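# Pull out and quarter-turn the right-side yellow rod

## Task

Take the yellow rod closest to the right arm, draw it outward to the end of its travel, rotate it by 90 degrees so that its player figures end up horizontal, and finish with no part of the robot (camera cables included) in contact with that rod.

## Robot and tools

Robot: two six-joint arms, left_arm (on the +y side) and right_arm, each carrying a two-finger parallel gripper and a fisheye wrist camera: cam_left_wrist and cam_right_wrist, both 672x504. Calibrated bases in the scene frame: left_arm at (-0.028, +0.289, +0.027) m, quat_wxyz (+1.000, 0, 0, -0.012); right_arm at (-0.040, -0.349, +0.007) m, quat_wxyz (+1.000, 0, 0, +0.016); both bases have +z up.

Frames: the scene frame has its origin at table-top height, halfway between the nominal bases, with +x pointing out over the table, +z up and the left arm toward +y. Camera names do not tell you image sides. Hand positions, quaternions and wrist camera poses in results are given in that arm's own base frame. The fingers point along the gripper's +z axis and separate along its y axis. end_effector_position (metres) is the point between the pads, roughly 1 cm short of the fingertips. Reported hand poses can be a few centimetres wrong, more so at long reach.

Row layout: every row is one flat list of 14 numbers, each in [-1, 1], covering both arms even when only one moves: 7 for left_arm, then 7 for right_arm. Within an arm the order is wrist pitch (joint4), shoulder (joint2), wrist yaw (joint5), wrist roll (joint6), elbow (joint3), waist (joint1), then gripper opening. The six joint numbers are offsets, not poses: they are added to the arm's Joint targets as they stood when the action or move began, not to the previous row, so sending the same offset again moves the joint further. Scale: 1.0 equals 2.224 rad for waist, shoulder and elbow, and 8.485 rad for wrist pitch, wrist yaw and wrist roll. Sending 0 for all six joints re-commands the current targets. The opening number is absolute: +1 fully open, -1 closed; values in between send the fingers to where grip_measured would read that number. A 0 there is a real command, so to keep a gripper as it is, resend its current value (see Tool commands).

Joint ranges in rad: waist -2.618 to 3.054, shoulder 0.000 to 3.142, elbow 0.000 to 3.142, wrist pitch -1.571 to 1.571, wrist yaw -1.571 to 1.571, wrist roll -2.094 to 2.094. True ends may differ by up to 0.059 rad. An action asking any joint to go more than 0.059 rad beyond its range is rejected for both arms; if the first action of a call fails this, or any action is malformed, the whole call is rejected. Requests past a real end are clipped there, and the result may say "joint sent to its limit" (its absence proves nothing). Each control step a joint target may lead its measured angle by at most 0.339 rad (waist, shoulder, elbow) or 2.2 rad (wrist joints), and targets that would put the gripper over 200 mm from where it is get scaled back, so big offsets may need several actions. Tiny turns may not start at all.

execute_actions(actions, cameras): actions is a list of actions; each action is a list of 1 to 15 rows, one per 1/30 s step, and a shorter action keeps its last row until 15 steps (0.5 s) are done. An empty list just reports state. cameras chooses images: omitted, null or ["all"] gives all, [] none; an unknown name voids the call.

move(target, speed, blend, opening_speed, blocking, cameras): target is one 14-number row or a list of up to 15 rows; every row's offsets count from the same starting Joint targets. All joints travel together, so grippers follow curves; nothing is avoided. speed, in rad/s (0.01 to 12.57, default 0.5), caps the joint with the longest way to go; one value or one per target. blend, in rad, rounds corners at intermediate targets (default 0). opening_speed, per second on the -1 to +1 scale, at least 0.2, ramps the fingers. Paths take at least 0.5 s and anything beyond 10 s stops short. Finger changes in later targets happen once everything rests there. blocking=false returns after about 0.5 s while the motion continues. The extra "move:" line reports done, off_target (resting more than 0.035 rad from target), moving, held or fault, plus limits=held if steps were withheld. Neither done nor off_target tells you about contact.

wait(seconds 0 to 10) lets time run with the last commands held. stop brakes a running move (needs room). zoom_image(camera, region [x0, y0, x1, y1] in pixels, at most 504 by 504) enlarges part of the latest image of cam_left_wrist or cam_right_wrist. read_manual(section "licences") returns licence text only. finished_scene(scene) ends the current scene, given its number; it is irreversible.

Results: Joint positions and Joint velocities list each arm's joints in the order above (rad, rad/s), then the pad gap (m; 0.094 m fully open); "within noise" means no real motion. Joint targets are the base for your next offsets. grip_measured reads the finger opening on the command scale (up to about 2.7 mm wide when empty; pressing at force limit once about 0.05 below the touch reading). Joint torques follow the same order; positive means toward larger angles; entries 2, 5 and 6 flip sign past ±28 N m; they include gravity and offsets. Action calls also list joint angles at some steps. "joint command not followed" means the clearance check altered targets. MOTOR HOT appears at 75 °C; at 90 °C an OVER-TEMPERATURE FAULT folds that arm away for the rest of the scene.

Avoid: fast impacts, slamming or shoving the rod or table hard, contact between the two arms (including one gripper closing on the other's fingers), letting go of anything moving, keeping an arm stretched or pressing into something it cannot reach (heats motors). If an arm stalls against an object, command its targets back past its measured positions. Simulated time keeps running while you think. At the end, move both grippers and their camera cables clear of the rod.

Each tool is called after ">>>" as name([rows], argument=value, ...), one row to a line, values as JSON.

## Session

>>> execute_actions(actions=[])

Scene clock: 0.00 s.
left_arm: end_effector_position=(+0.4007, +0.0076, +0.1253) grip_measured=+1.000 end_effector_quat_wxyz=(+0.625, -0.028, +0.778, +0.057) | right_arm: end_effector_position=(+0.3999, -0.0295, +0.1148) grip_measured=+1.000 end_effector_quat_wxyz=(+0.608, +0.063, +0.791, -0.024)
Joint names: [wrist pitch, shoulder, wrist yaw, wrist roll, elbow, waist]
Joint positions: left_arm=[0.966 1.539 -0.191 0.014 0.356 -0.068 0.094] | right_arm=[0.914 1.54 0.071 0.059 0.363 -0.045 0.094]
Joint velocities: within noise
Joint torques (N m): no reading
Heat: left arm: 47 °C; right arm: 43 °C.
Joint targets: left_arm=[0.959 1.536 -0.192 0.014 0.359 -0.068] | right_arm=[0.904 1.537 0.071 0.060 0.366 -0.045]
Tool commands: left_gripper/opening=+1.0 right_gripper/opening=+1.0

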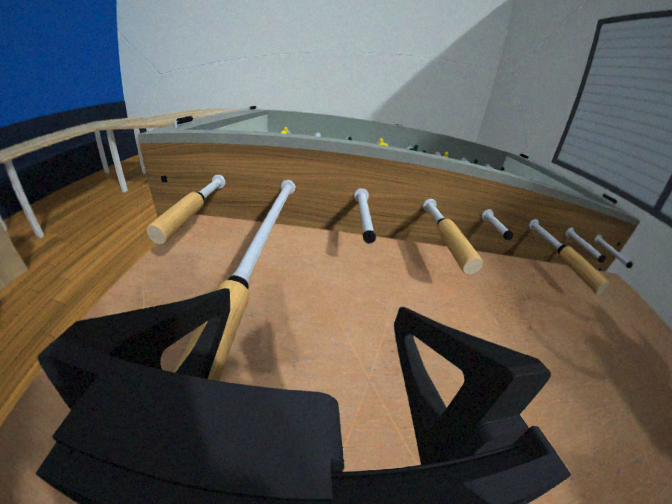

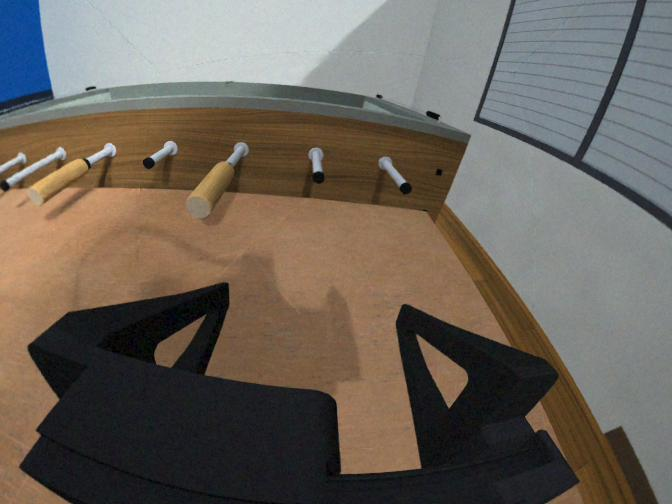

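>>> move(target=[0,0,0,0,0,0,1,-0.1062,0.3078,0.0898,-0.0520,0.5468,0.24,1], speed=1.0)

Scene clock: 110.50 s.
left_arm: end_effector_position=(+0.4007, +0.0076, +0.1253) grip_measured=+1.000 end_effector_quat_wxyz=(+0.625, -0.028, +0.778, +0.057) | right_arm: end_effector_position=(+0.5554, +0.1530, +0.1198) grip_measured=+1.000 end_effector_quat_wxyz=(+0.435, -0.183, +0.817, -0.332)
Joint names: [wrist pitch, shoulder, wrist yaw, wrist roll, elbow, waist]
Joint positions: left_arm=[0.966 1.539 -0.191 0.014 0.356 -0.068 0.094] | right_arm=[0.014 2.198 0.823 -0.381 1.552 0.496 0.094]
Joint velocities: within noise
Joint torques (N m): left_arm=[1.84 -6.38 -0.05 0.02 5.33 -0.1] | right_arm=[1.36 -9.31 0.47 0.08 9.1 -0.61]
Heat: left arm: 45 °C; right arm: 43 °C.
Joint targets: left_arm=[0.959 1.536 -0.192 0.014 0.359 -0.068] | right_arm=[0.003 2.222 0.833 -0.381 1.582 0.489]
move: done
camera_calibration:
cam_right_wrist: T_world_to_cam=[[0.0682297, -0.576392, 0.81432, -0.0565495], [-0.832881, -0.482249, -0.271561, 0.60154], [0.549231, -0.659703, -0.51297, -0.0248239], [0, 0, 0, 1]] pos_world=[0.518503, 0.241121, 0.19667]

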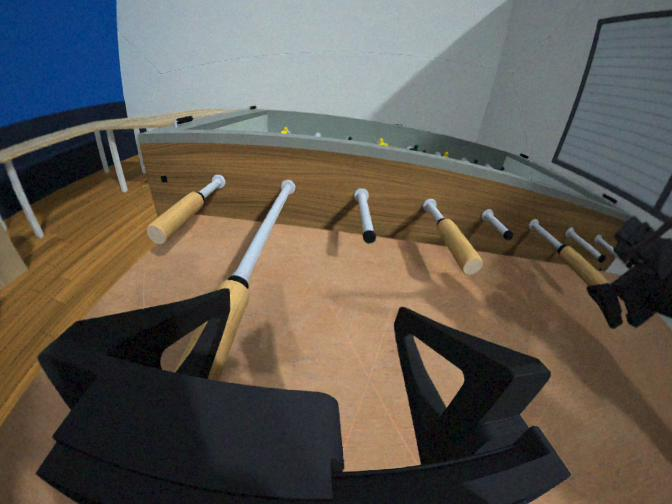

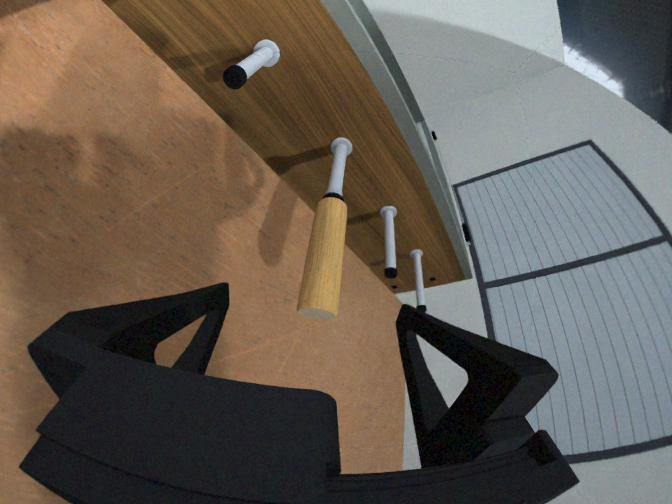

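>>> move([
  [0,0,0,0,0,0,1,0.0028,0.1583,-0.0161,-0.0150,0.1875,-0.0742,1],
  [0,0,0,0,0,0,1,0.0028,0.1583,-0.0161,-0.0150,0.1875,-0.0742,-0.7],
], speed=0.5, opening_speed=1.2)

Scene clock: 119.43 s.
left_arm: end_effector_position=(+0.4007, +0.0076, +0.1253) grip_measured=+1.000 end_effector_quat_wxyz=(+0.625, -0.028, +0.778, +0.057) | right_arm: end_effector_position=(+0.6545, +0.1036, +0.0786) grip_measured=-0.302 end_effector_quat_wxyz=(+0.432, -0.177, +0.815, -0.343)
Joint names: [wrist pitch, shoulder, wrist yaw, wrist roll, elbow, waist]
Joint positions: left_arm=[0.966 1.539 -0.191 0.014 0.356 -0.068 0.094] | right_arm=[0.028 2.545 0.712 -0.509 1.973 0.332 0.033]
Joint velocities: within noise
Joint torques (N m): left_arm=[1.84 -6.35 -0.04 0.01 5.29 0.02] | right_arm=[1.48 -11.21 0.11 0.02 9.01 -0.73]
Heat: left arm: 45 °C; right arm: 43 °C.
Joint targets: left_arm=[0.959 1.536 -0.192 0.014 0.359 -0.068] | right_arm=[0.026 2.574 0.696 -0.508 1.999 0.324]
move: done
camera_calibration:
cam_right_wrist: T_world_to_cam=[[0.0527462, -0.565375, 0.823146, -0.0498868], [-0.841428, -0.469077, -0.268266, 0.653099], [0.537789, -0.678467, -0.500464, -0.124565], [0, 0, 0, 1]] pos_world=[0.619156, 0.193636, 0.153928]

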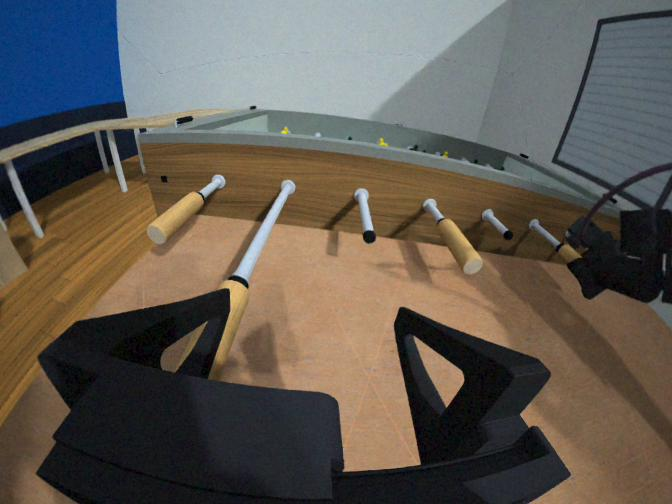

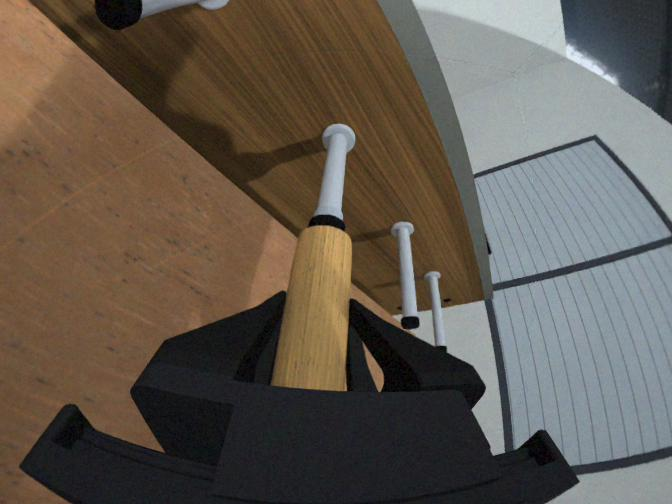

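>>> move([
  [0,0,0,0,0,0,1,0.0254,-0.1251,0.0055,0.0045,-0.2329,0.0246,-0.7],
  [0,0,0,0,0,0,1,0.0389,-0.2247,0.0128,0.0115,-0.4027,0.0585,-0.7],
], speed=0.4, blend=0.1, cameras=["cam_right_wrist"])

>>> move(target=[0,0,0,0,0,0,1,0.0023,-0.0928,0.0102,0.0118,-0.1352,0.0489,-0.7], speed=0.3)

Scene clock: 146.27 s.
left_arm: end_effector_position=(+0.4007, +0.0076, +0.1253) grip_measured=+1.000 end_effector_quat_wxyz=(+0.625, -0.028, +0.778, +0.057) | right_arm: end_effector_position=(+0.5172, +0.1037, +0.0728) grip_measured=-0.302 end_effector_quat_wxyz=(+0.443, -0.177, +0.813, -0.333)
Joint names: [wrist pitch, shoulder, wrist yaw, wrist roll, elbow, waist]
Joint positions: left_arm=[0.966 1.539 -0.191 0.014 0.356 -0.068 0.094] | right_arm=[0.381 2.114 0.78 -0.433 1.16 0.436 0.033]
Joint velocities: within noise
Joint torques (N m): left_arm=[1.84 -6.31 -0.05 0 5.34 -0.03] | right_arm=[1.24 -12.98 0.57 0.24 1.87 1.63]
Heat: left arm: 45 °C; right arm: 47 °C.
Joint targets: left_arm=[0.959 1.536 -0.192 0.014 0.359 -0.068] | right_arm=[0.357 2.074 0.805 -0.411 1.104 0.454]
move: off_target (right_arm); right_arm: the elbow is farthest, 0.056 rad from its target
camera_calibration:
cam_right_wrist: T_world_to_cam=[[0.0479063, -0.580697, 0.812709, -0.0330028], [-0.828843, -0.477179, -0.292097, 0.532048], [0.557427, -0.659615, -0.504166, -0.0653452], [0, 0, 0, 1]] pos_world=[0.47899, 0.191615, 0.149286]
Images, in order (width x height): cam_right_wrist 672x504.

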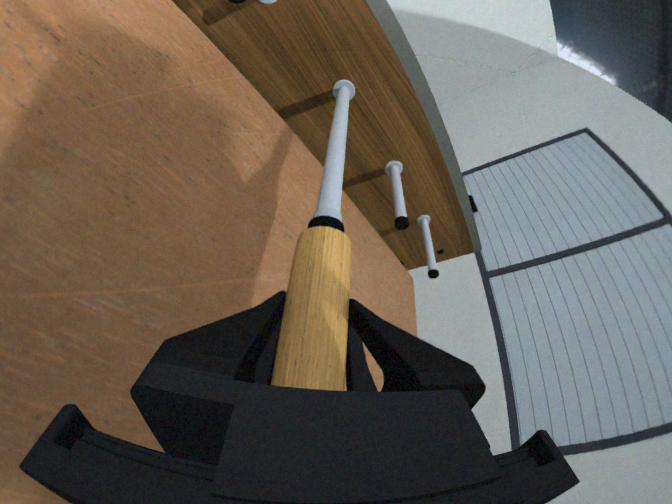

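Scene clock: 147.70 s.
left_arm: end_effector_position=(+0.4007, +0.0076, +0.1253) grip_measured=+1.000 end_effector_quat_wxyz=(+0.625, -0.028, +0.778, +0.057) | right_arm: end_effector_position=(+0.5011, +0.1085, +0.0824) grip_measured=-0.306 end_effector_quat_wxyz=(+0.515, -0.142, +0.810, -0.241)
Joint names: [wrist pitch, shoulder, wrist yaw, wrist roll, elbow, waist]
Joint positions: left_arm=[0.966 1.539 -0.191 0.014 0.356 -0.068 0.094] | right_arm=[0.588 2.015 0.63 -0.333 0.975 0.418 0.033]
Joint velocities: within noise
Joint torques (N m): left_arm=[1.83 -6.34 -0.04 0 5.37 -0.09] | right_arm=[-0.27 -21.05 3.07 0.22 -7.23 13]
Heat: left arm: 45 °C; right arm: 47 °C.
Joint targets: left_arm=[0.959 1.536 -0.192 0.014 0.359 -0.068] | right_arm=[0.376 1.868 0.892 -0.311 0.803 0.563]
move: off_target (right_arm); right_arm: the wrist yaw is farthest, 0.262 rad from its target
camera_calibration:
cam_right_wrist: T_world_to_cam=[[0.0144067, -0.73156, 0.681625, 0.0066999], [-0.750889, -0.458067, -0.475753, 0.497853], [0.660272, -0.50497, -0.555919, -0.112366], [0, 0, 0, 1]] pos_world=[0.447928, 0.17621, 0.169822]

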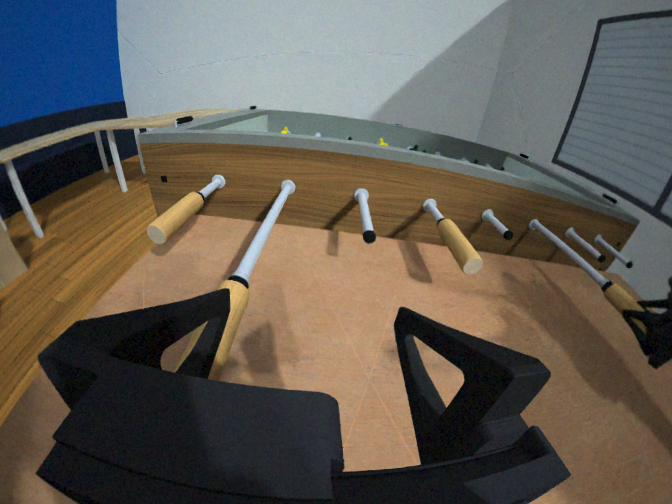

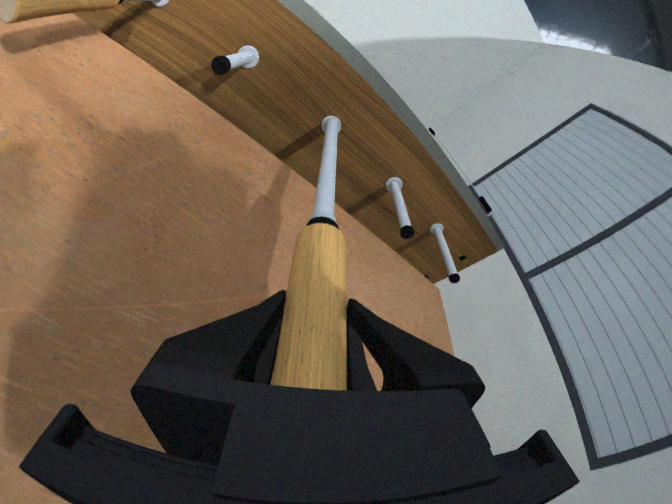

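>>> move([
  [0,0,0,0,0,0,1,-0.0024,0.0926,-0.0103,-0.0117,0.1351,-0.0490,-0.7],
  [0,0,0,0,0,0,1,-0.0141,0.0507,-0.0422,0.0243,0.1225,-0.0831,-0.7],
  [0,0,0,0,0,0,1,-0.0109,0.0246,-0.0781,0.0555,0.0976,-0.1278,-0.7],
  [0,0,0,0,0,0,1,0.0049,0.0223,-0.1139,0.0871,0.0663,-0.1752,-0.7],
  [0,0,0,0,0,0,1,0.0364,0.0540,-0.1470,0.1261,0.0342,-0.2183,-0.7],
], speed=0.4, blend=0.05)

Scene clock: 187.17 s.
left_arm: end_effector_position=(+0.4007, +0.0076, +0.1253) grip_measured=+1.000 end_effector_quat_wxyz=(+0.625, -0.028, +0.778, +0.057) | right_arm: end_effector_position=(+0.5091, +0.0967, +0.0776) grip_measured=-0.306 end_effector_quat_wxyz=(+0.451, +0.184, +0.809, +0.330)
Joint names: [wrist pitch, shoulder, wrist yaw, wrist roll, elbow, waist]
Joint positions: left_arm=[0.966 1.539 -0.191 0.014 0.356 -0.068 0.094] | right_arm=[0.678 1.984 -0.298 0.73 0.902 0.085 0.033]
Joint velocities: within noise
Joint torques (N m): left_arm=[1.85 -6.35 -0.04 0.02 5.33 -0.08] | right_arm=[1.7 -8.2 -0.65 0.31 3.95 -0.54]
Heat: left arm: 44 °C; right arm: 53 °C.
Joint targets: left_arm=[0.959 1.536 -0.192 0.014 0.359 -0.068] | right_arm=[0.685 1.988 -0.356 0.759 0.879 0.077]
move: off_target (right_arm); right_arm: the wrist yaw is farthest, 0.057 rad from its target
camera_calibration:
cam_right_wrist: T_world_to_cam=[[0.0512684, -0.826675, -0.560339, 0.0880137], [-0.814994, 0.289646, -0.501886, 0.458478], [0.577197, 0.482404, -0.658886, -0.171469], [0, 0, 0, 1]] pos_world=[0.468116, 0.0226797, 0.166443]

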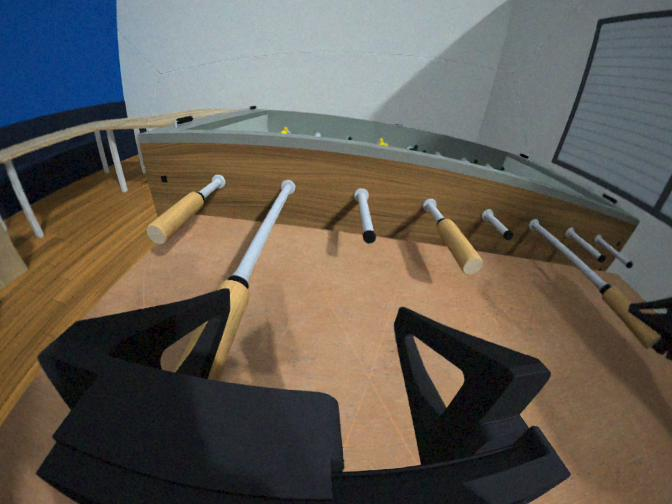

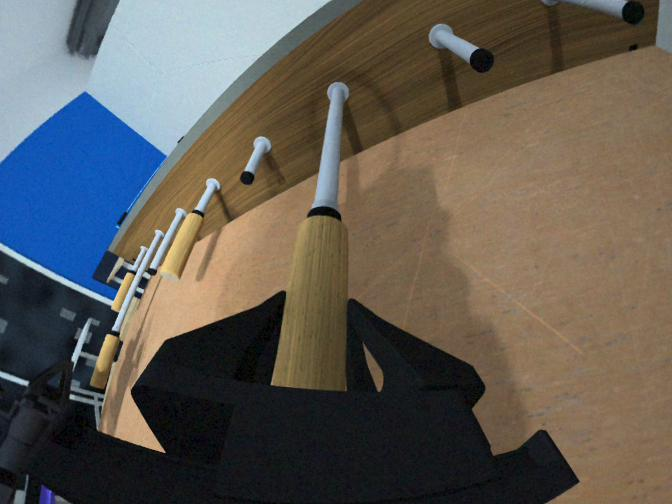

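>>> move(target=[0,0,0,0,0,0,1,0.0041,-0.0245,0.0005,0,-0.0399,0.0021,-0.7], speed=0.2)

Scene clock: 209.97 s.
left_arm: end_effector_position=(+0.4007, +0.0076, +0.1253) grip_measured=+1.000 end_effector_quat_wxyz=(+0.625, -0.028, +0.778, +0.057) | right_arm: end_effector_position=(+0.5077, +0.0929, +0.0797) grip_measured=-0.306 end_effector_quat_wxyz=(+0.469, +0.191, +0.798, +0.327)
Joint names: [wrist pitch, shoulder, wrist yaw, wrist roll, elbow, waist]
Joint positions: left_arm=[0.966 1.539 -0.191 0.014 0.356 -0.068 0.094] | right_arm=[0.748 1.985 -0.269 0.743 0.869 0.087 0.033]
Joint velocities: within noise
Joint torques (N m): left_arm=[1.84 -6.37 -0.05 0 5.35 -0.06] | right_arm=[1.45 -12.57 -0.94 0.19 -0.23 -0.43]
Heat: left arm: 44 °C; right arm: 48 °C.
Joint targets: left_arm=[0.959 1.536 -0.192 0.014 0.359 -0.068] | right_arm=[0.720 1.934 -0.352 0.759 0.790 0.082]
move: off_target (right_arm); right_arm: the wrist yaw is farthest, 0.082 rad from its target
camera_calibration:
cam_right_wrist: T_world_to_cam=[[0.0457471, -0.826023, -0.561776, 0.0889308], [-0.789372, 0.314754, -0.527088, 0.446239], [0.612208, 0.467563, -0.637641, -0.185573], [0, 0, 0, 1]] pos_world=[0.46179, 0.0197707, 0.166837]

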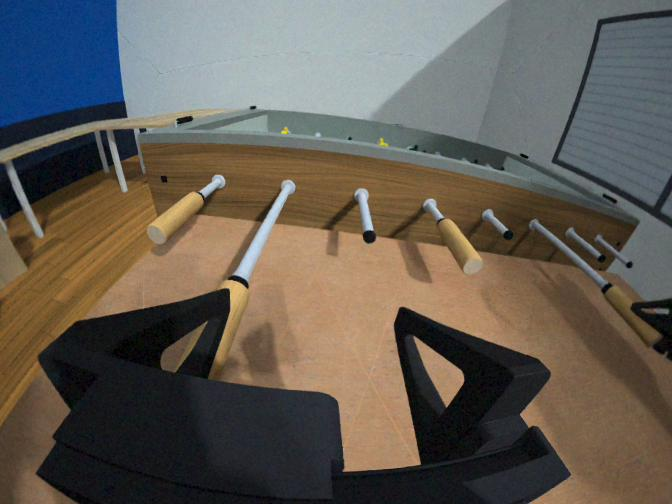

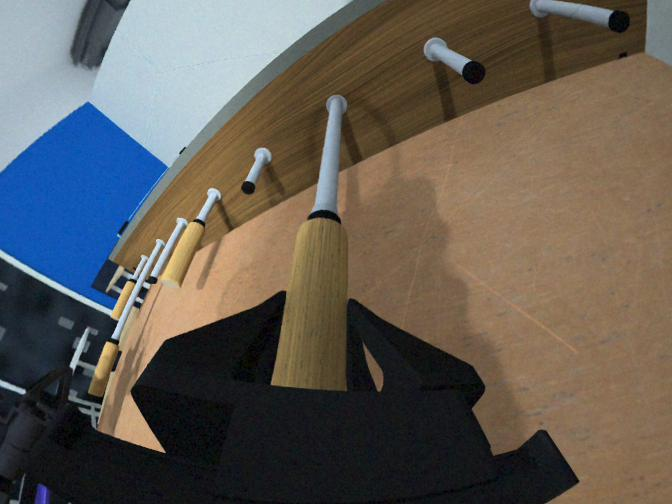

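>>> move([
  [0,0,0,0,0,0,1,-0.0025,0.0148,0,0,0.0240,-0.0012,-0.7],
  [0,0,0,0,0,0,1,-0.0025,0.0148,0,0,0.0240,-0.0012,0.4],
  [0,0,0,0,0,0,1,-0.0262,-0.2126,-0.0185,-0.0093,-0.1278,-0.0777,0.4],
], speed=0.4, opening_speed=2)

Scene clock: 220.37 s.
left_arm: end_effector_position=(+0.4007, +0.0076, +0.1253) grip_measured=+1.000 end_effector_quat_wxyz=(+0.625, -0.028, +0.778, +0.057) | right_arm: end_effector_position=(+0.3965, +0.0536, +0.1188) grip_measured=+0.398 end_effector_quat_wxyz=(+0.428, +0.192, +0.808, +0.356)
Joint names: [wrist pitch, shoulder, wrist yaw, wrist roll, elbow, waist]
Joint positions: left_arm=[0.966 1.539 -0.191 0.014 0.356 -0.068 0.094] | right_arm=[0.503 1.476 -0.5 0.701 0.525 -0.084 0.066]
Joint velocities: within noise
Joint torques (N m): left_arm=[1.84 -6.38 -0.04 0.01 5.33 -0.05] | right_arm=[1.55 -5.79 -0.17 -0.17 4.67 -0.62]
Heat: left arm: 44 °C; right arm: 48 °C.
Joint targets: left_arm=[0.959 1.536 -0.192 0.014 0.359 -0.068] | right_arm=[0.497 1.461 -0.508 0.680 0.506 -0.091]
move: done; target 2's new numbers were sent with right_arm's wrist yaw 0.077 rad from that target
camera_calibration:
cam_right_wrist: T_world_to_cam=[[0.0543928, -0.790702, -0.60978, 0.0839343], [-0.838314, 0.295606, -0.45809, 0.403593], [0.542467, 0.536104, -0.646778, -0.0491573], [0, 0, 0, 1]] pos_world=[0.360438, -0.0265839, 0.20427]

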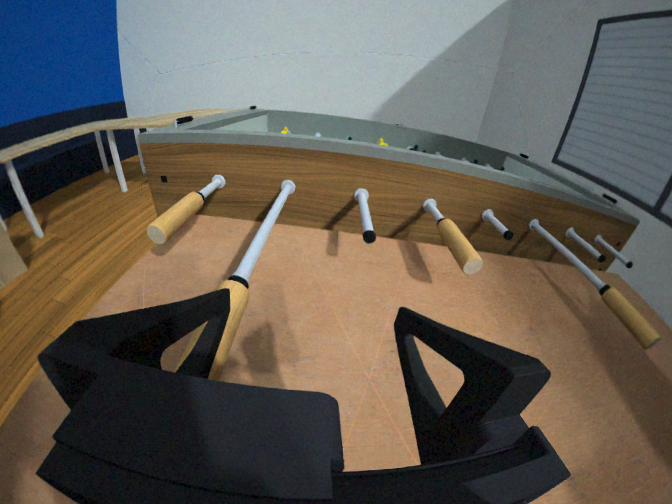

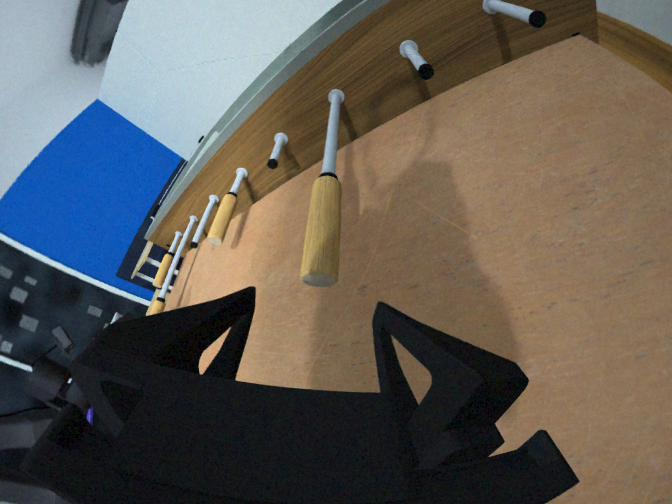

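Clear.

>>> finished_scene(scene=1)

The scene is finished: the task was done.


## Next scene

The same job, from a new start.

>>> execute_actions(actions=[])

Scene clock: 0.00 s.
left_arm: end_effector_position=(+0.3899, -0.0004, +0.1147) grip_measured=+1.000 end_effector_quat_wxyz=(+0.609, -0.026, +0.793, +0.006) | right_arm: end_effector_position=(+0.3960, -0.0474, +0.1154) grip_measured=+1.000 end_effector_quat_wxyz=(+0.595, +0.094, +0.794, -0.086)
Joint names: [wrist pitch, shoulder, wrist yaw, wrist roll, elbow, waist]
Joint positions: left_arm=[0.911 1.495 -0.08 -0.043 0.322 -0.04 0.094] | right_arm=[0.848 1.518 0.234 0.044 0.38 -0.018 0.094]
Joint velocities: within noise
Joint torques (N m): no reading
Heat: left arm: 42 °C; right arm: 41 °C.
Joint targets: left_arm=[0.899 1.493 -0.081 -0.042 0.324 -0.040] | right_arm=[0.837 1.515 0.234 0.045 0.383 -0.018]
Tool commands: left_gripper/opening=+1.0 right_gripper/opening=+1.0
camera_calibration:
cam_left_wrist: T_world_to_cam=[[0.0222135, -0.980285, 0.196335, -0.0420869], [-0.593611, -0.170951, -0.786385, 0.357186], [0.804446, -0.0990782, -0.585705, -0.125405], [0, 0, 0, 1]] pos_world=[0.313846, 0.00737939, 0.215698]
cam_right_wrist: T_world_to_cam=[[-0.244005, -0.947103, 0.208463, 0.0183839], [-0.655393, 0.00260904, -0.755284, 0.379511], [0.714788, -0.320918, -0.621361, -0.108823], [0, 0, 0, 1]] pos_world=[0.331, -0.0185021, 0.215188]

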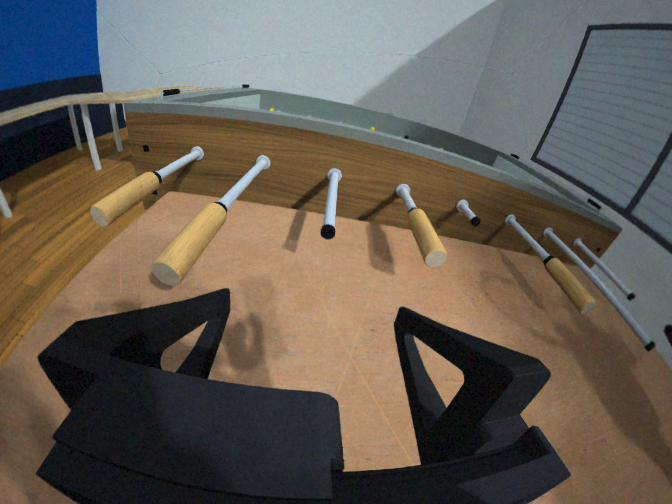

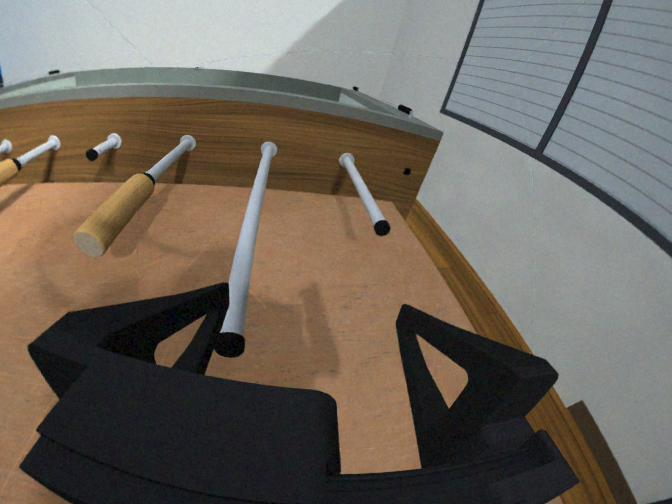

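>>> move([
  [0,0,0,0,0,0,1,-0.1104,0.1731,0.1021,-0.0253,0.4798,0.3183,1],
  [0,0,0,0,0,0,1,-0.1248,0.3053,0.1019,-0.0249,0.5171,0.3188,1],
], speed=1.0, blend=0.05)

Scene clock: 59.67 s.
left_arm: end_effector_position=(+0.3899, -0.0004, +0.1147) grip_measured=+1.000 end_effector_quat_wxyz=(+0.609, -0.026, +0.793, +0.006) | right_arm: end_effector_position=(+0.4807, +0.2001, +0.0988) grip_measured=+1.000 end_effector_quat_wxyz=(+0.396, -0.189, +0.806, -0.397)
Joint names: [wrist pitch, shoulder, wrist yaw, wrist roll, elbow, waist]
Joint positions: left_arm=[0.911 1.495 -0.08 -0.043 0.322 -0.04 0.094] | right_arm=[-0.214 2.203 1.082 -0.168 1.506 0.7 0.094]
Joint velocities: within noise
Joint torques (N m): left_arm=[1.88 -5.79 -0.04 0.02 5.35 -0.06] | right_arm=[1.04 -11.79 0.72 0.02 8.27 -0.7]
Heat: left arm: 42 °C; right arm: 42 °C.
Joint targets: left_arm=[0.899 1.493 -0.081 -0.042 0.324 -0.040] | right_arm=[-0.222 2.194 1.099 -0.166 1.533 0.691]
move: done
camera_calibration:
cam_left_wrist: T_world_to_cam=[[0.0222135, -0.980285, 0.196335, -0.0420869], [-0.593611, -0.170951, -0.786385, 0.357186], [0.804446, -0.0990782, -0.585705, -0.125405], [0, 0, 0, 1]] pos_world=[0.313846, 0.00737939, 0.215698]
cam_right_wrist: T_world_to_cam=[[0.0613273, -0.467468, 0.88188, -0.0323393], [-0.872632, -0.454007, -0.179977, 0.560791], [0.484513, -0.758519, -0.435771, 0.0796957], [0, 0, 0, 1]] pos_world=[0.452734, 0.299936, 0.164178]

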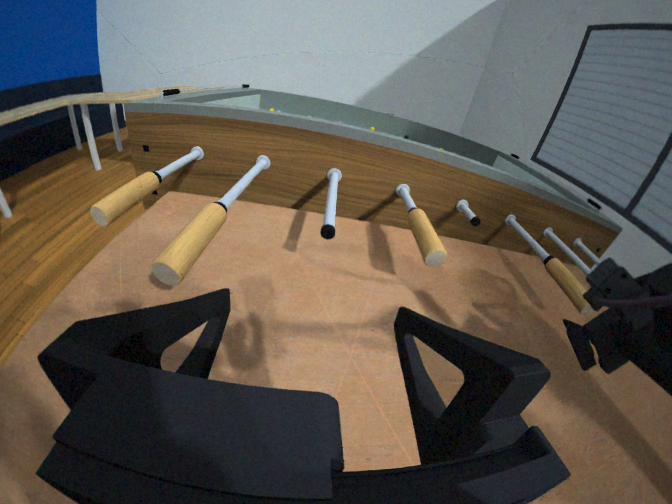

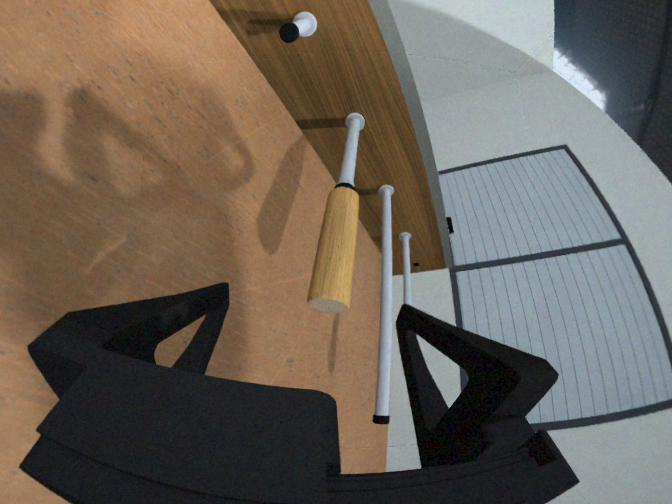

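>>> move([
  [0,0,0,0,0,0,1,0.0391,0.0949,-0.0187,-0.0337,0.0706,-0.1021,1],
  [0,0,0,0,0,0,1,0.0391,0.0949,-0.0187,-0.0337,0.0706,-0.1021,-0.7],
], speed=0.5, opening_speed=1.2)

Scene clock: 76.00 s.
left_arm: end_effector_position=(+0.3899, -0.0004, +0.1147) grip_measured=+1.000 end_effector_quat_wxyz=(+0.609, -0.026, +0.793, +0.006) | right_arm: end_effector_position=(+0.5813, +0.1377, +0.0783) grip_measured=-0.303 end_effector_quat_wxyz=(+0.415, -0.171, +0.804, -0.390)
Joint names: [wrist pitch, shoulder, wrist yaw, wrist roll, elbow, waist]
Joint positions: left_arm=[0.911 1.495 -0.08 -0.043 0.322 -0.04 0.094] | right_arm=[0.105 2.387 0.92 -0.448 1.662 0.471 0.033]
Joint velocities: within noise
Joint torques (N m): left_arm=[1.88 -5.74 -0.03 0 5.35 -0.05] | right_arm=[1.43 -10.92 0.56 -0.04 8.55 -0.57]
Heat: left arm: 42 °C; right arm: 45 °C.
Joint targets: left_arm=[0.899 1.493 -0.081 -0.042 0.324 -0.040] | right_arm=[0.110 2.405 0.940 -0.452 1.690 0.464]
move: done
camera_calibration:
cam_left_wrist: T_world_to_cam=[[0.0222135, -0.980285, 0.196335, -0.0420869], [-0.593611, -0.170951, -0.786385, 0.357186], [0.804446, -0.0990782, -0.585705, -0.125405], [0, 0, 0, 1]] pos_world=[0.313846, 0.00737939, 0.215698]
cam_right_wrist: T_world_to_cam=[[0.0193173, -0.495725, 0.868264, -0.0202107], [-0.867505, -0.440046, -0.231939, 0.615764], [0.497054, -0.748743, -0.438544, -0.0337075], [0, 0, 0, 1]] pos_world=[0.551323, 0.235707, 0.145585]

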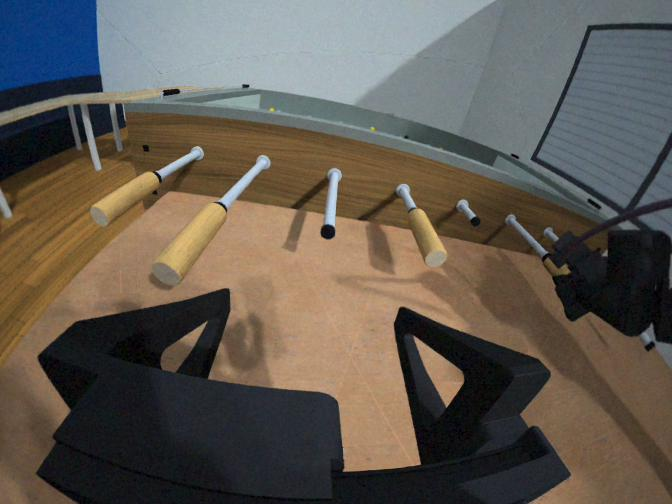

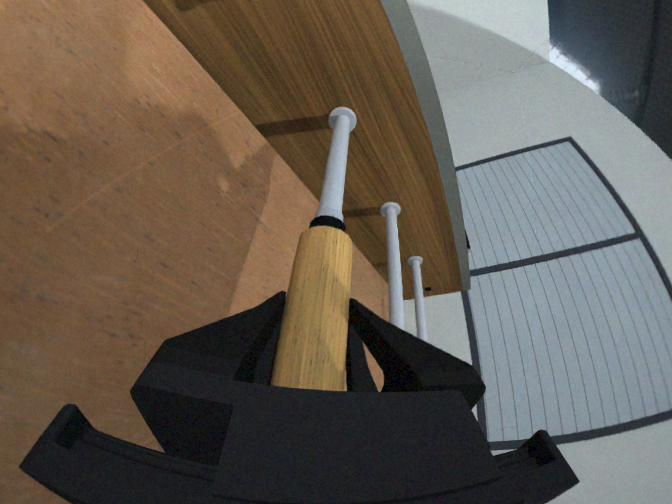

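>>> move(target=[0,0,0,0,0,0,1,0.0038,-0.1169,0.0114,0.0174,-0.2014,0.0612,-0.7], speed=0.3)

Scene clock: 89.77 s.
left_arm: end_effector_position=(+0.3899, -0.0004, +0.1147) grip_measured=+1.000 end_effector_quat_wxyz=(+0.609, -0.026, +0.793, +0.006) | right_arm: end_effector_position=(+0.4926, +0.1503, +0.0739) grip_measured=-0.303 end_effector_quat_wxyz=(+0.418, -0.172, +0.804, -0.388)
Joint names: [wrist pitch, shoulder, wrist yaw, wrist roll, elbow, waist]
Joint positions: left_arm=[0.911 1.495 -0.08 -0.043 0.322 -0.04 0.094] | right_arm=[0.177 2.17 1.01 -0.32 1.273 0.592 0.033]
Joint velocities: within noise
Joint torques (N m): left_arm=[1.9 -5.78 -0.03 0.02 5.35 -0.01] | right_arm=[0.98 -12.34 0.72 0.17 3.56 0.92]
Heat: left arm: 42 °C; right arm: 46 °C.
Joint targets: left_arm=[0.899 1.493 -0.081 -0.042 0.324 -0.040] | right_arm=[0.142 2.145 1.037 -0.305 1.242 0.600]
move: done
camera_calibration:
cam_left_wrist: T_world_to_cam=[[0.0222135, -0.980285, 0.196335, -0.0420869], [-0.593611, -0.170951, -0.786385, 0.357186], [0.804446, -0.0990782, -0.585705, -0.125405], [0, 0, 0, 1]] pos_world=[0.313846, 0.00737939, 0.215698]
cam_right_wrist: T_world_to_cam=[[0.0188512, -0.498996, 0.866399, -0.00750882], [-0.86411, -0.444042, -0.236941, 0.542631], [0.50295, -0.744198, -0.439558, 0.0143794], [0, 0, 0, 1]] pos_world=[0.461803, 0.247905, 0.141398]

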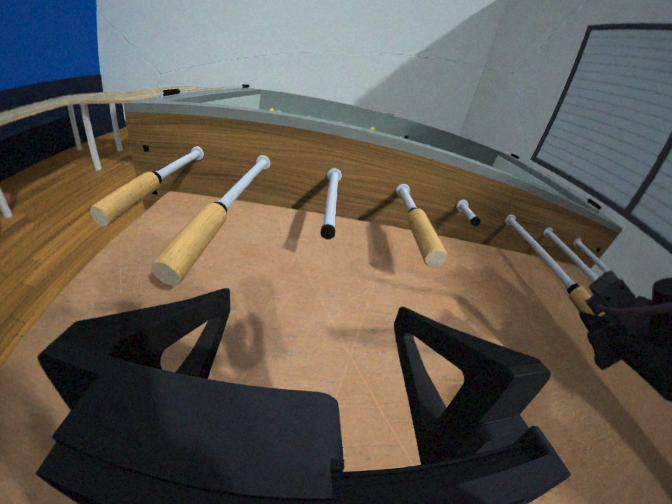

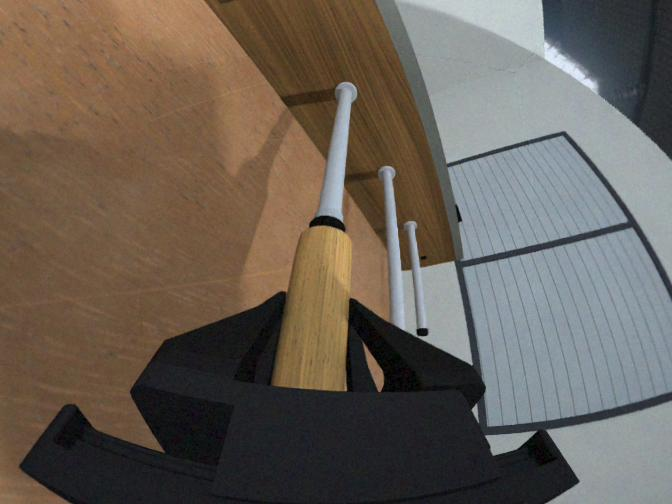

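>>> move(target=[0,0,0,0,0,0,1,-0.0034,-0.0297,0.0039,0.0082,-0.0436,0.0216,-0.7], speed=0.2, cameras=["cam_right_wrist"])

Scene clock: 99.13 s.
left_arm: end_effector_position=(+0.3899, -0.0004, +0.1147) grip_measured=+1.000 end_effector_quat_wxyz=(+0.609, -0.026, +0.793, +0.006) | right_arm: end_effector_position=(+0.4906, +0.1520, +0.0754) grip_measured=-0.303 end_effector_quat_wxyz=(+0.445, -0.154, +0.811, -0.347)
Joint names: [wrist pitch, shoulder, wrist yaw, wrist roll, elbow, waist]
Joint positions: left_arm=[0.911 1.495 -0.08 -0.043 0.322 -0.04 0.094] | right_arm=[0.249 2.132 0.949 -0.277 1.212 0.584 0.033]
Joint velocities: within noise
Joint torques (N m): left_arm=[1.88 -5.79 -0.03 0 5.34 -0.03] | right_arm=[0.18 -14.34 1.7 0.46 1.02 5.76]
Heat: left arm: 42 °C; right arm: 47 °C.
Joint targets: left_arm=[0.899 1.493 -0.081 -0.042 0.324 -0.040] | right_arm=[0.114 2.079 1.070 -0.235 1.145 0.648]
move: off_target (right_arm); right_arm: the wrist pitch is farthest, 0.136 rad from its target
camera_calibration:
cam_right_wrist: T_world_to_cam=[[-0.000216035, -0.57864, 0.815583, 0.0171875], [-0.842652, -0.439052, -0.311722, 0.53633], [0.538458, -0.68732, -0.487498, -0.00510556], [0, 0, 0, 1]] pos_world=[0.454692, 0.241913, 0.150679]
Images, in order (width x height): cam_right_wrist 672x504.

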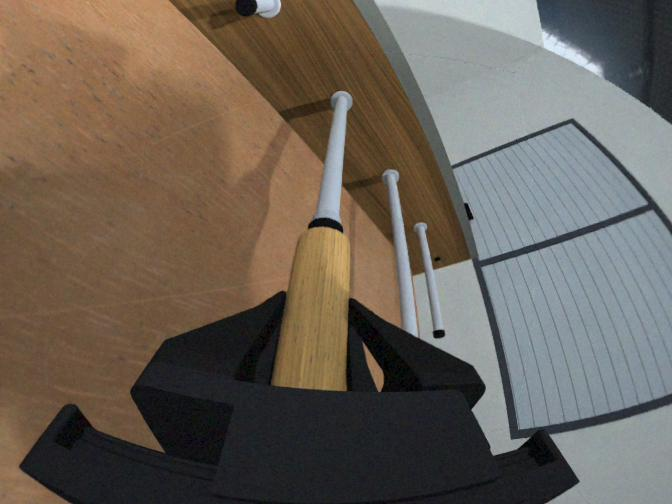

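>>> move([
  [0,0,0,0,0,0,1,0.0033,0.0297,-0.0039,-0.0082,0.0436,-0.0216,-0.7],
  [0,0,0,0,0,0,1,-0.0027,-0.0279,-0.0395,0.0317,0.0112,-0.0531,-0.7],
  [0,0,0,0,0,0,1,0.0110,-0.0715,-0.0776,0.0634,-0.0436,-0.0969,-0.7],
  [0,0,0,0,0,0,1,0.0344,-0.0863,-0.1113,0.0926,-0.0971,-0.1407,-0.7],
  [0,0,0,0,0,0,1,0.0598,-0.0746,-0.1341,0.1223,-0.1353,-0.1718,-0.7],
], speed=0.5, blend=0.05)

Scene clock: 130.10 s.
left_arm: end_effector_position=(+0.3899, -0.0004, +0.1147) grip_measured=+1.000 end_effector_quat_wxyz=(+0.609, -0.026, +0.793, +0.006) | right_arm: end_effector_position=(+0.4936, +0.1454, +0.0798) grip_measured=-0.304 end_effector_quat_wxyz=(+0.467, +0.185, +0.819, +0.277)
Joint names: [wrist pitch, shoulder, wrist yaw, wrist roll, elbow, waist]
Joint positions: left_arm=[0.911 1.495 -0.08 -0.043 0.322 -0.04 0.094] | right_arm=[0.628 1.937 -0.039 0.74 0.885 0.271 0.033]
Joint velocities: within noise
Joint torques (N m): left_arm=[1.88 -5.74 -0.03 0.01 5.34 -0.06] | right_arm=[1.64 -10.33 -0.35 0.72 2.67 -0.43]
Heat: left arm: 42 °C; right arm: 46 °C.
Joint targets: left_arm=[0.899 1.493 -0.081 -0.042 0.324 -0.040] | right_arm=[0.621 1.913 -0.068 0.803 0.845 0.266]
move: off_target (right_arm); blend cut to 0.0485 rad at target 1; right_arm: the wrist roll is farthest, 0.062 rad from its target
camera_calibration:
cam_left_wrist: T_world_to_cam=[[0.0222135, -0.980285, 0.196335, -0.0420869], [-0.593611, -0.170951, -0.786385, 0.357186], [0.804446, -0.0990782, -0.585705, -0.125405], [0, 0, 0, 1]] pos_world=[0.313846, 0.00737939, 0.215698]
cam_right_wrist: T_world_to_cam=[[0.00171258, -0.878572, -0.477607, 0.155732], [-0.80157, 0.284355, -0.525954, 0.428945], [0.597898, 0.383736, -0.70375, -0.176975], [0, 0, 0, 1]] pos_world=[0.449375, 0.0827609, 0.175438]

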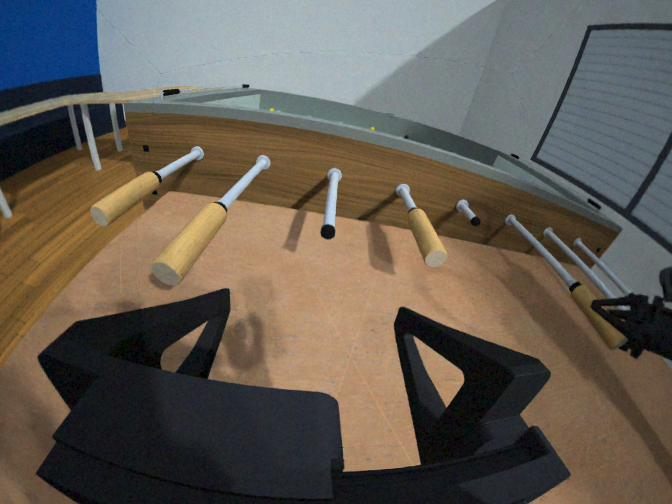

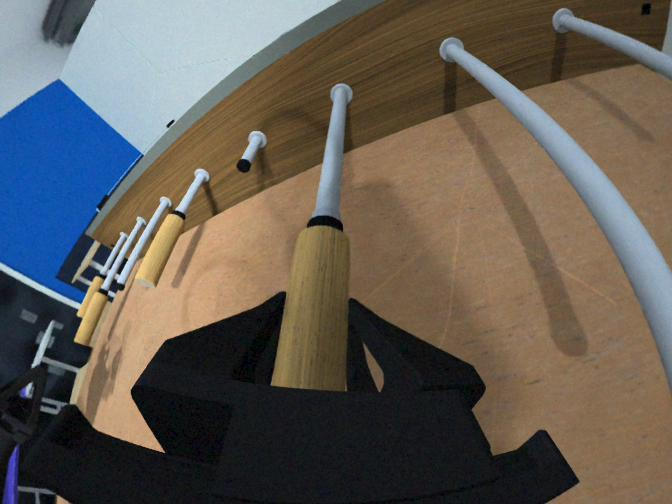

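>>> move([
  [0,0,0,0,0,0,1,0.0041,-0.0245,0,0,-0.0399,0.0022,-0.7],
  [0,0,0,0,0,0,1,0.0021,-0.0122,0,0,-0.02,0.0011,-0.7],
  [0,0,0,0,0,0,1,0.0021,-0.0122,0,0,-0.02,0.0011,0.3],
  [0,0,0,0,0,0,1,-0.0260,-0.2406,-0.0045,-0.0068,-0.1421,-0.0184,0.3],
], speed=0.4, opening_speed=2)

Scene clock: 145.20 s.
left_arm: end_effector_position=(+0.3899, -0.0004, +0.1147) grip_measured=+1.000 end_effector_quat_wxyz=(+0.609, -0.026, +0.793, +0.006) | right_arm: end_effector_position=(+0.3906, +0.1125, +0.1322) grip_measured=+0.298 end_effector_quat_wxyz=(+0.453, +0.193, +0.819, +0.295)
Joint names: [wrist pitch, shoulder, wrist yaw, wrist roll, elbow, waist]
Joint positions: left_arm=[0.911 1.495 -0.08 -0.043 0.322 -0.04 0.094] | right_arm=[0.41 1.392 -0.101 0.762 0.551 0.234 0.061]
Joint velocities: within noise
Joint torques (N m): left_arm=[1.87 -5.72 -0.05 0.01 5.35 -0.03] | right_arm=[1.59 -5.45 -0.06 -0.17 4.75 -0.73]
Heat: left arm: 41 °C; right arm: 46 °C.
Joint targets: left_arm=[0.899 1.493 -0.081 -0.042 0.324 -0.040] | right_arm=[0.400 1.378 -0.106 0.745 0.528 0.225]
move: done; target 3's new numbers were sent with right_arm's elbow 0.059 rad from that target
camera_calibration:
cam_left_wrist: T_world_to_cam=[[0.0222135, -0.980285, 0.196335, -0.0420869], [-0.593611, -0.170951, -0.786385, 0.357186], [0.804446, -0.0990782, -0.585705, -0.125405], [0, 0, 0, 1]] pos_world=[0.313846, 0.00737939, 0.215698]
cam_right_wrist: T_world_to_cam=[[0.000543078, -0.857637, -0.514255, 0.155001], [-0.814667, 0.297852, -0.497596, 0.383195], [0.579929, 0.419216, -0.698527, -0.0635429], [0, 0, 0, 1]] pos_world=[0.348943, 0.0454378, 0.226]

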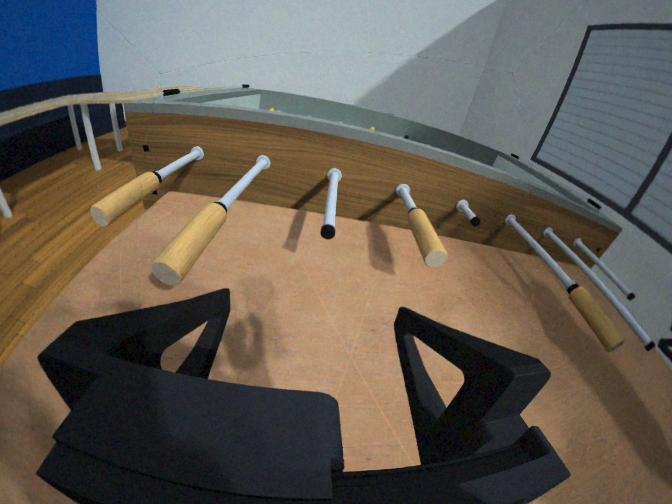

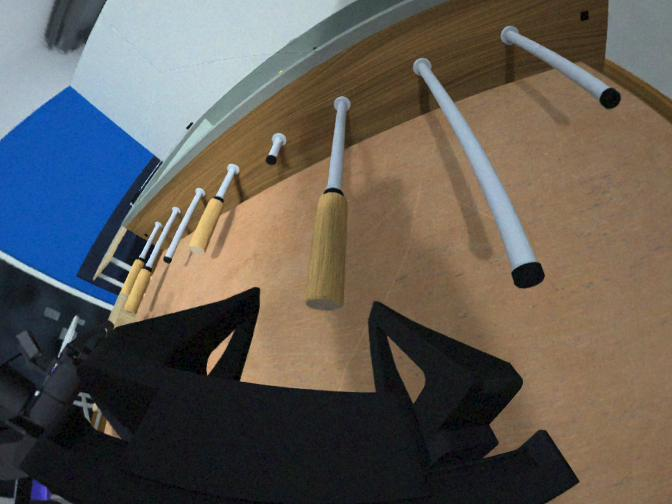

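>>> finished_scene(scene=2)

The scene is finished: the task was done.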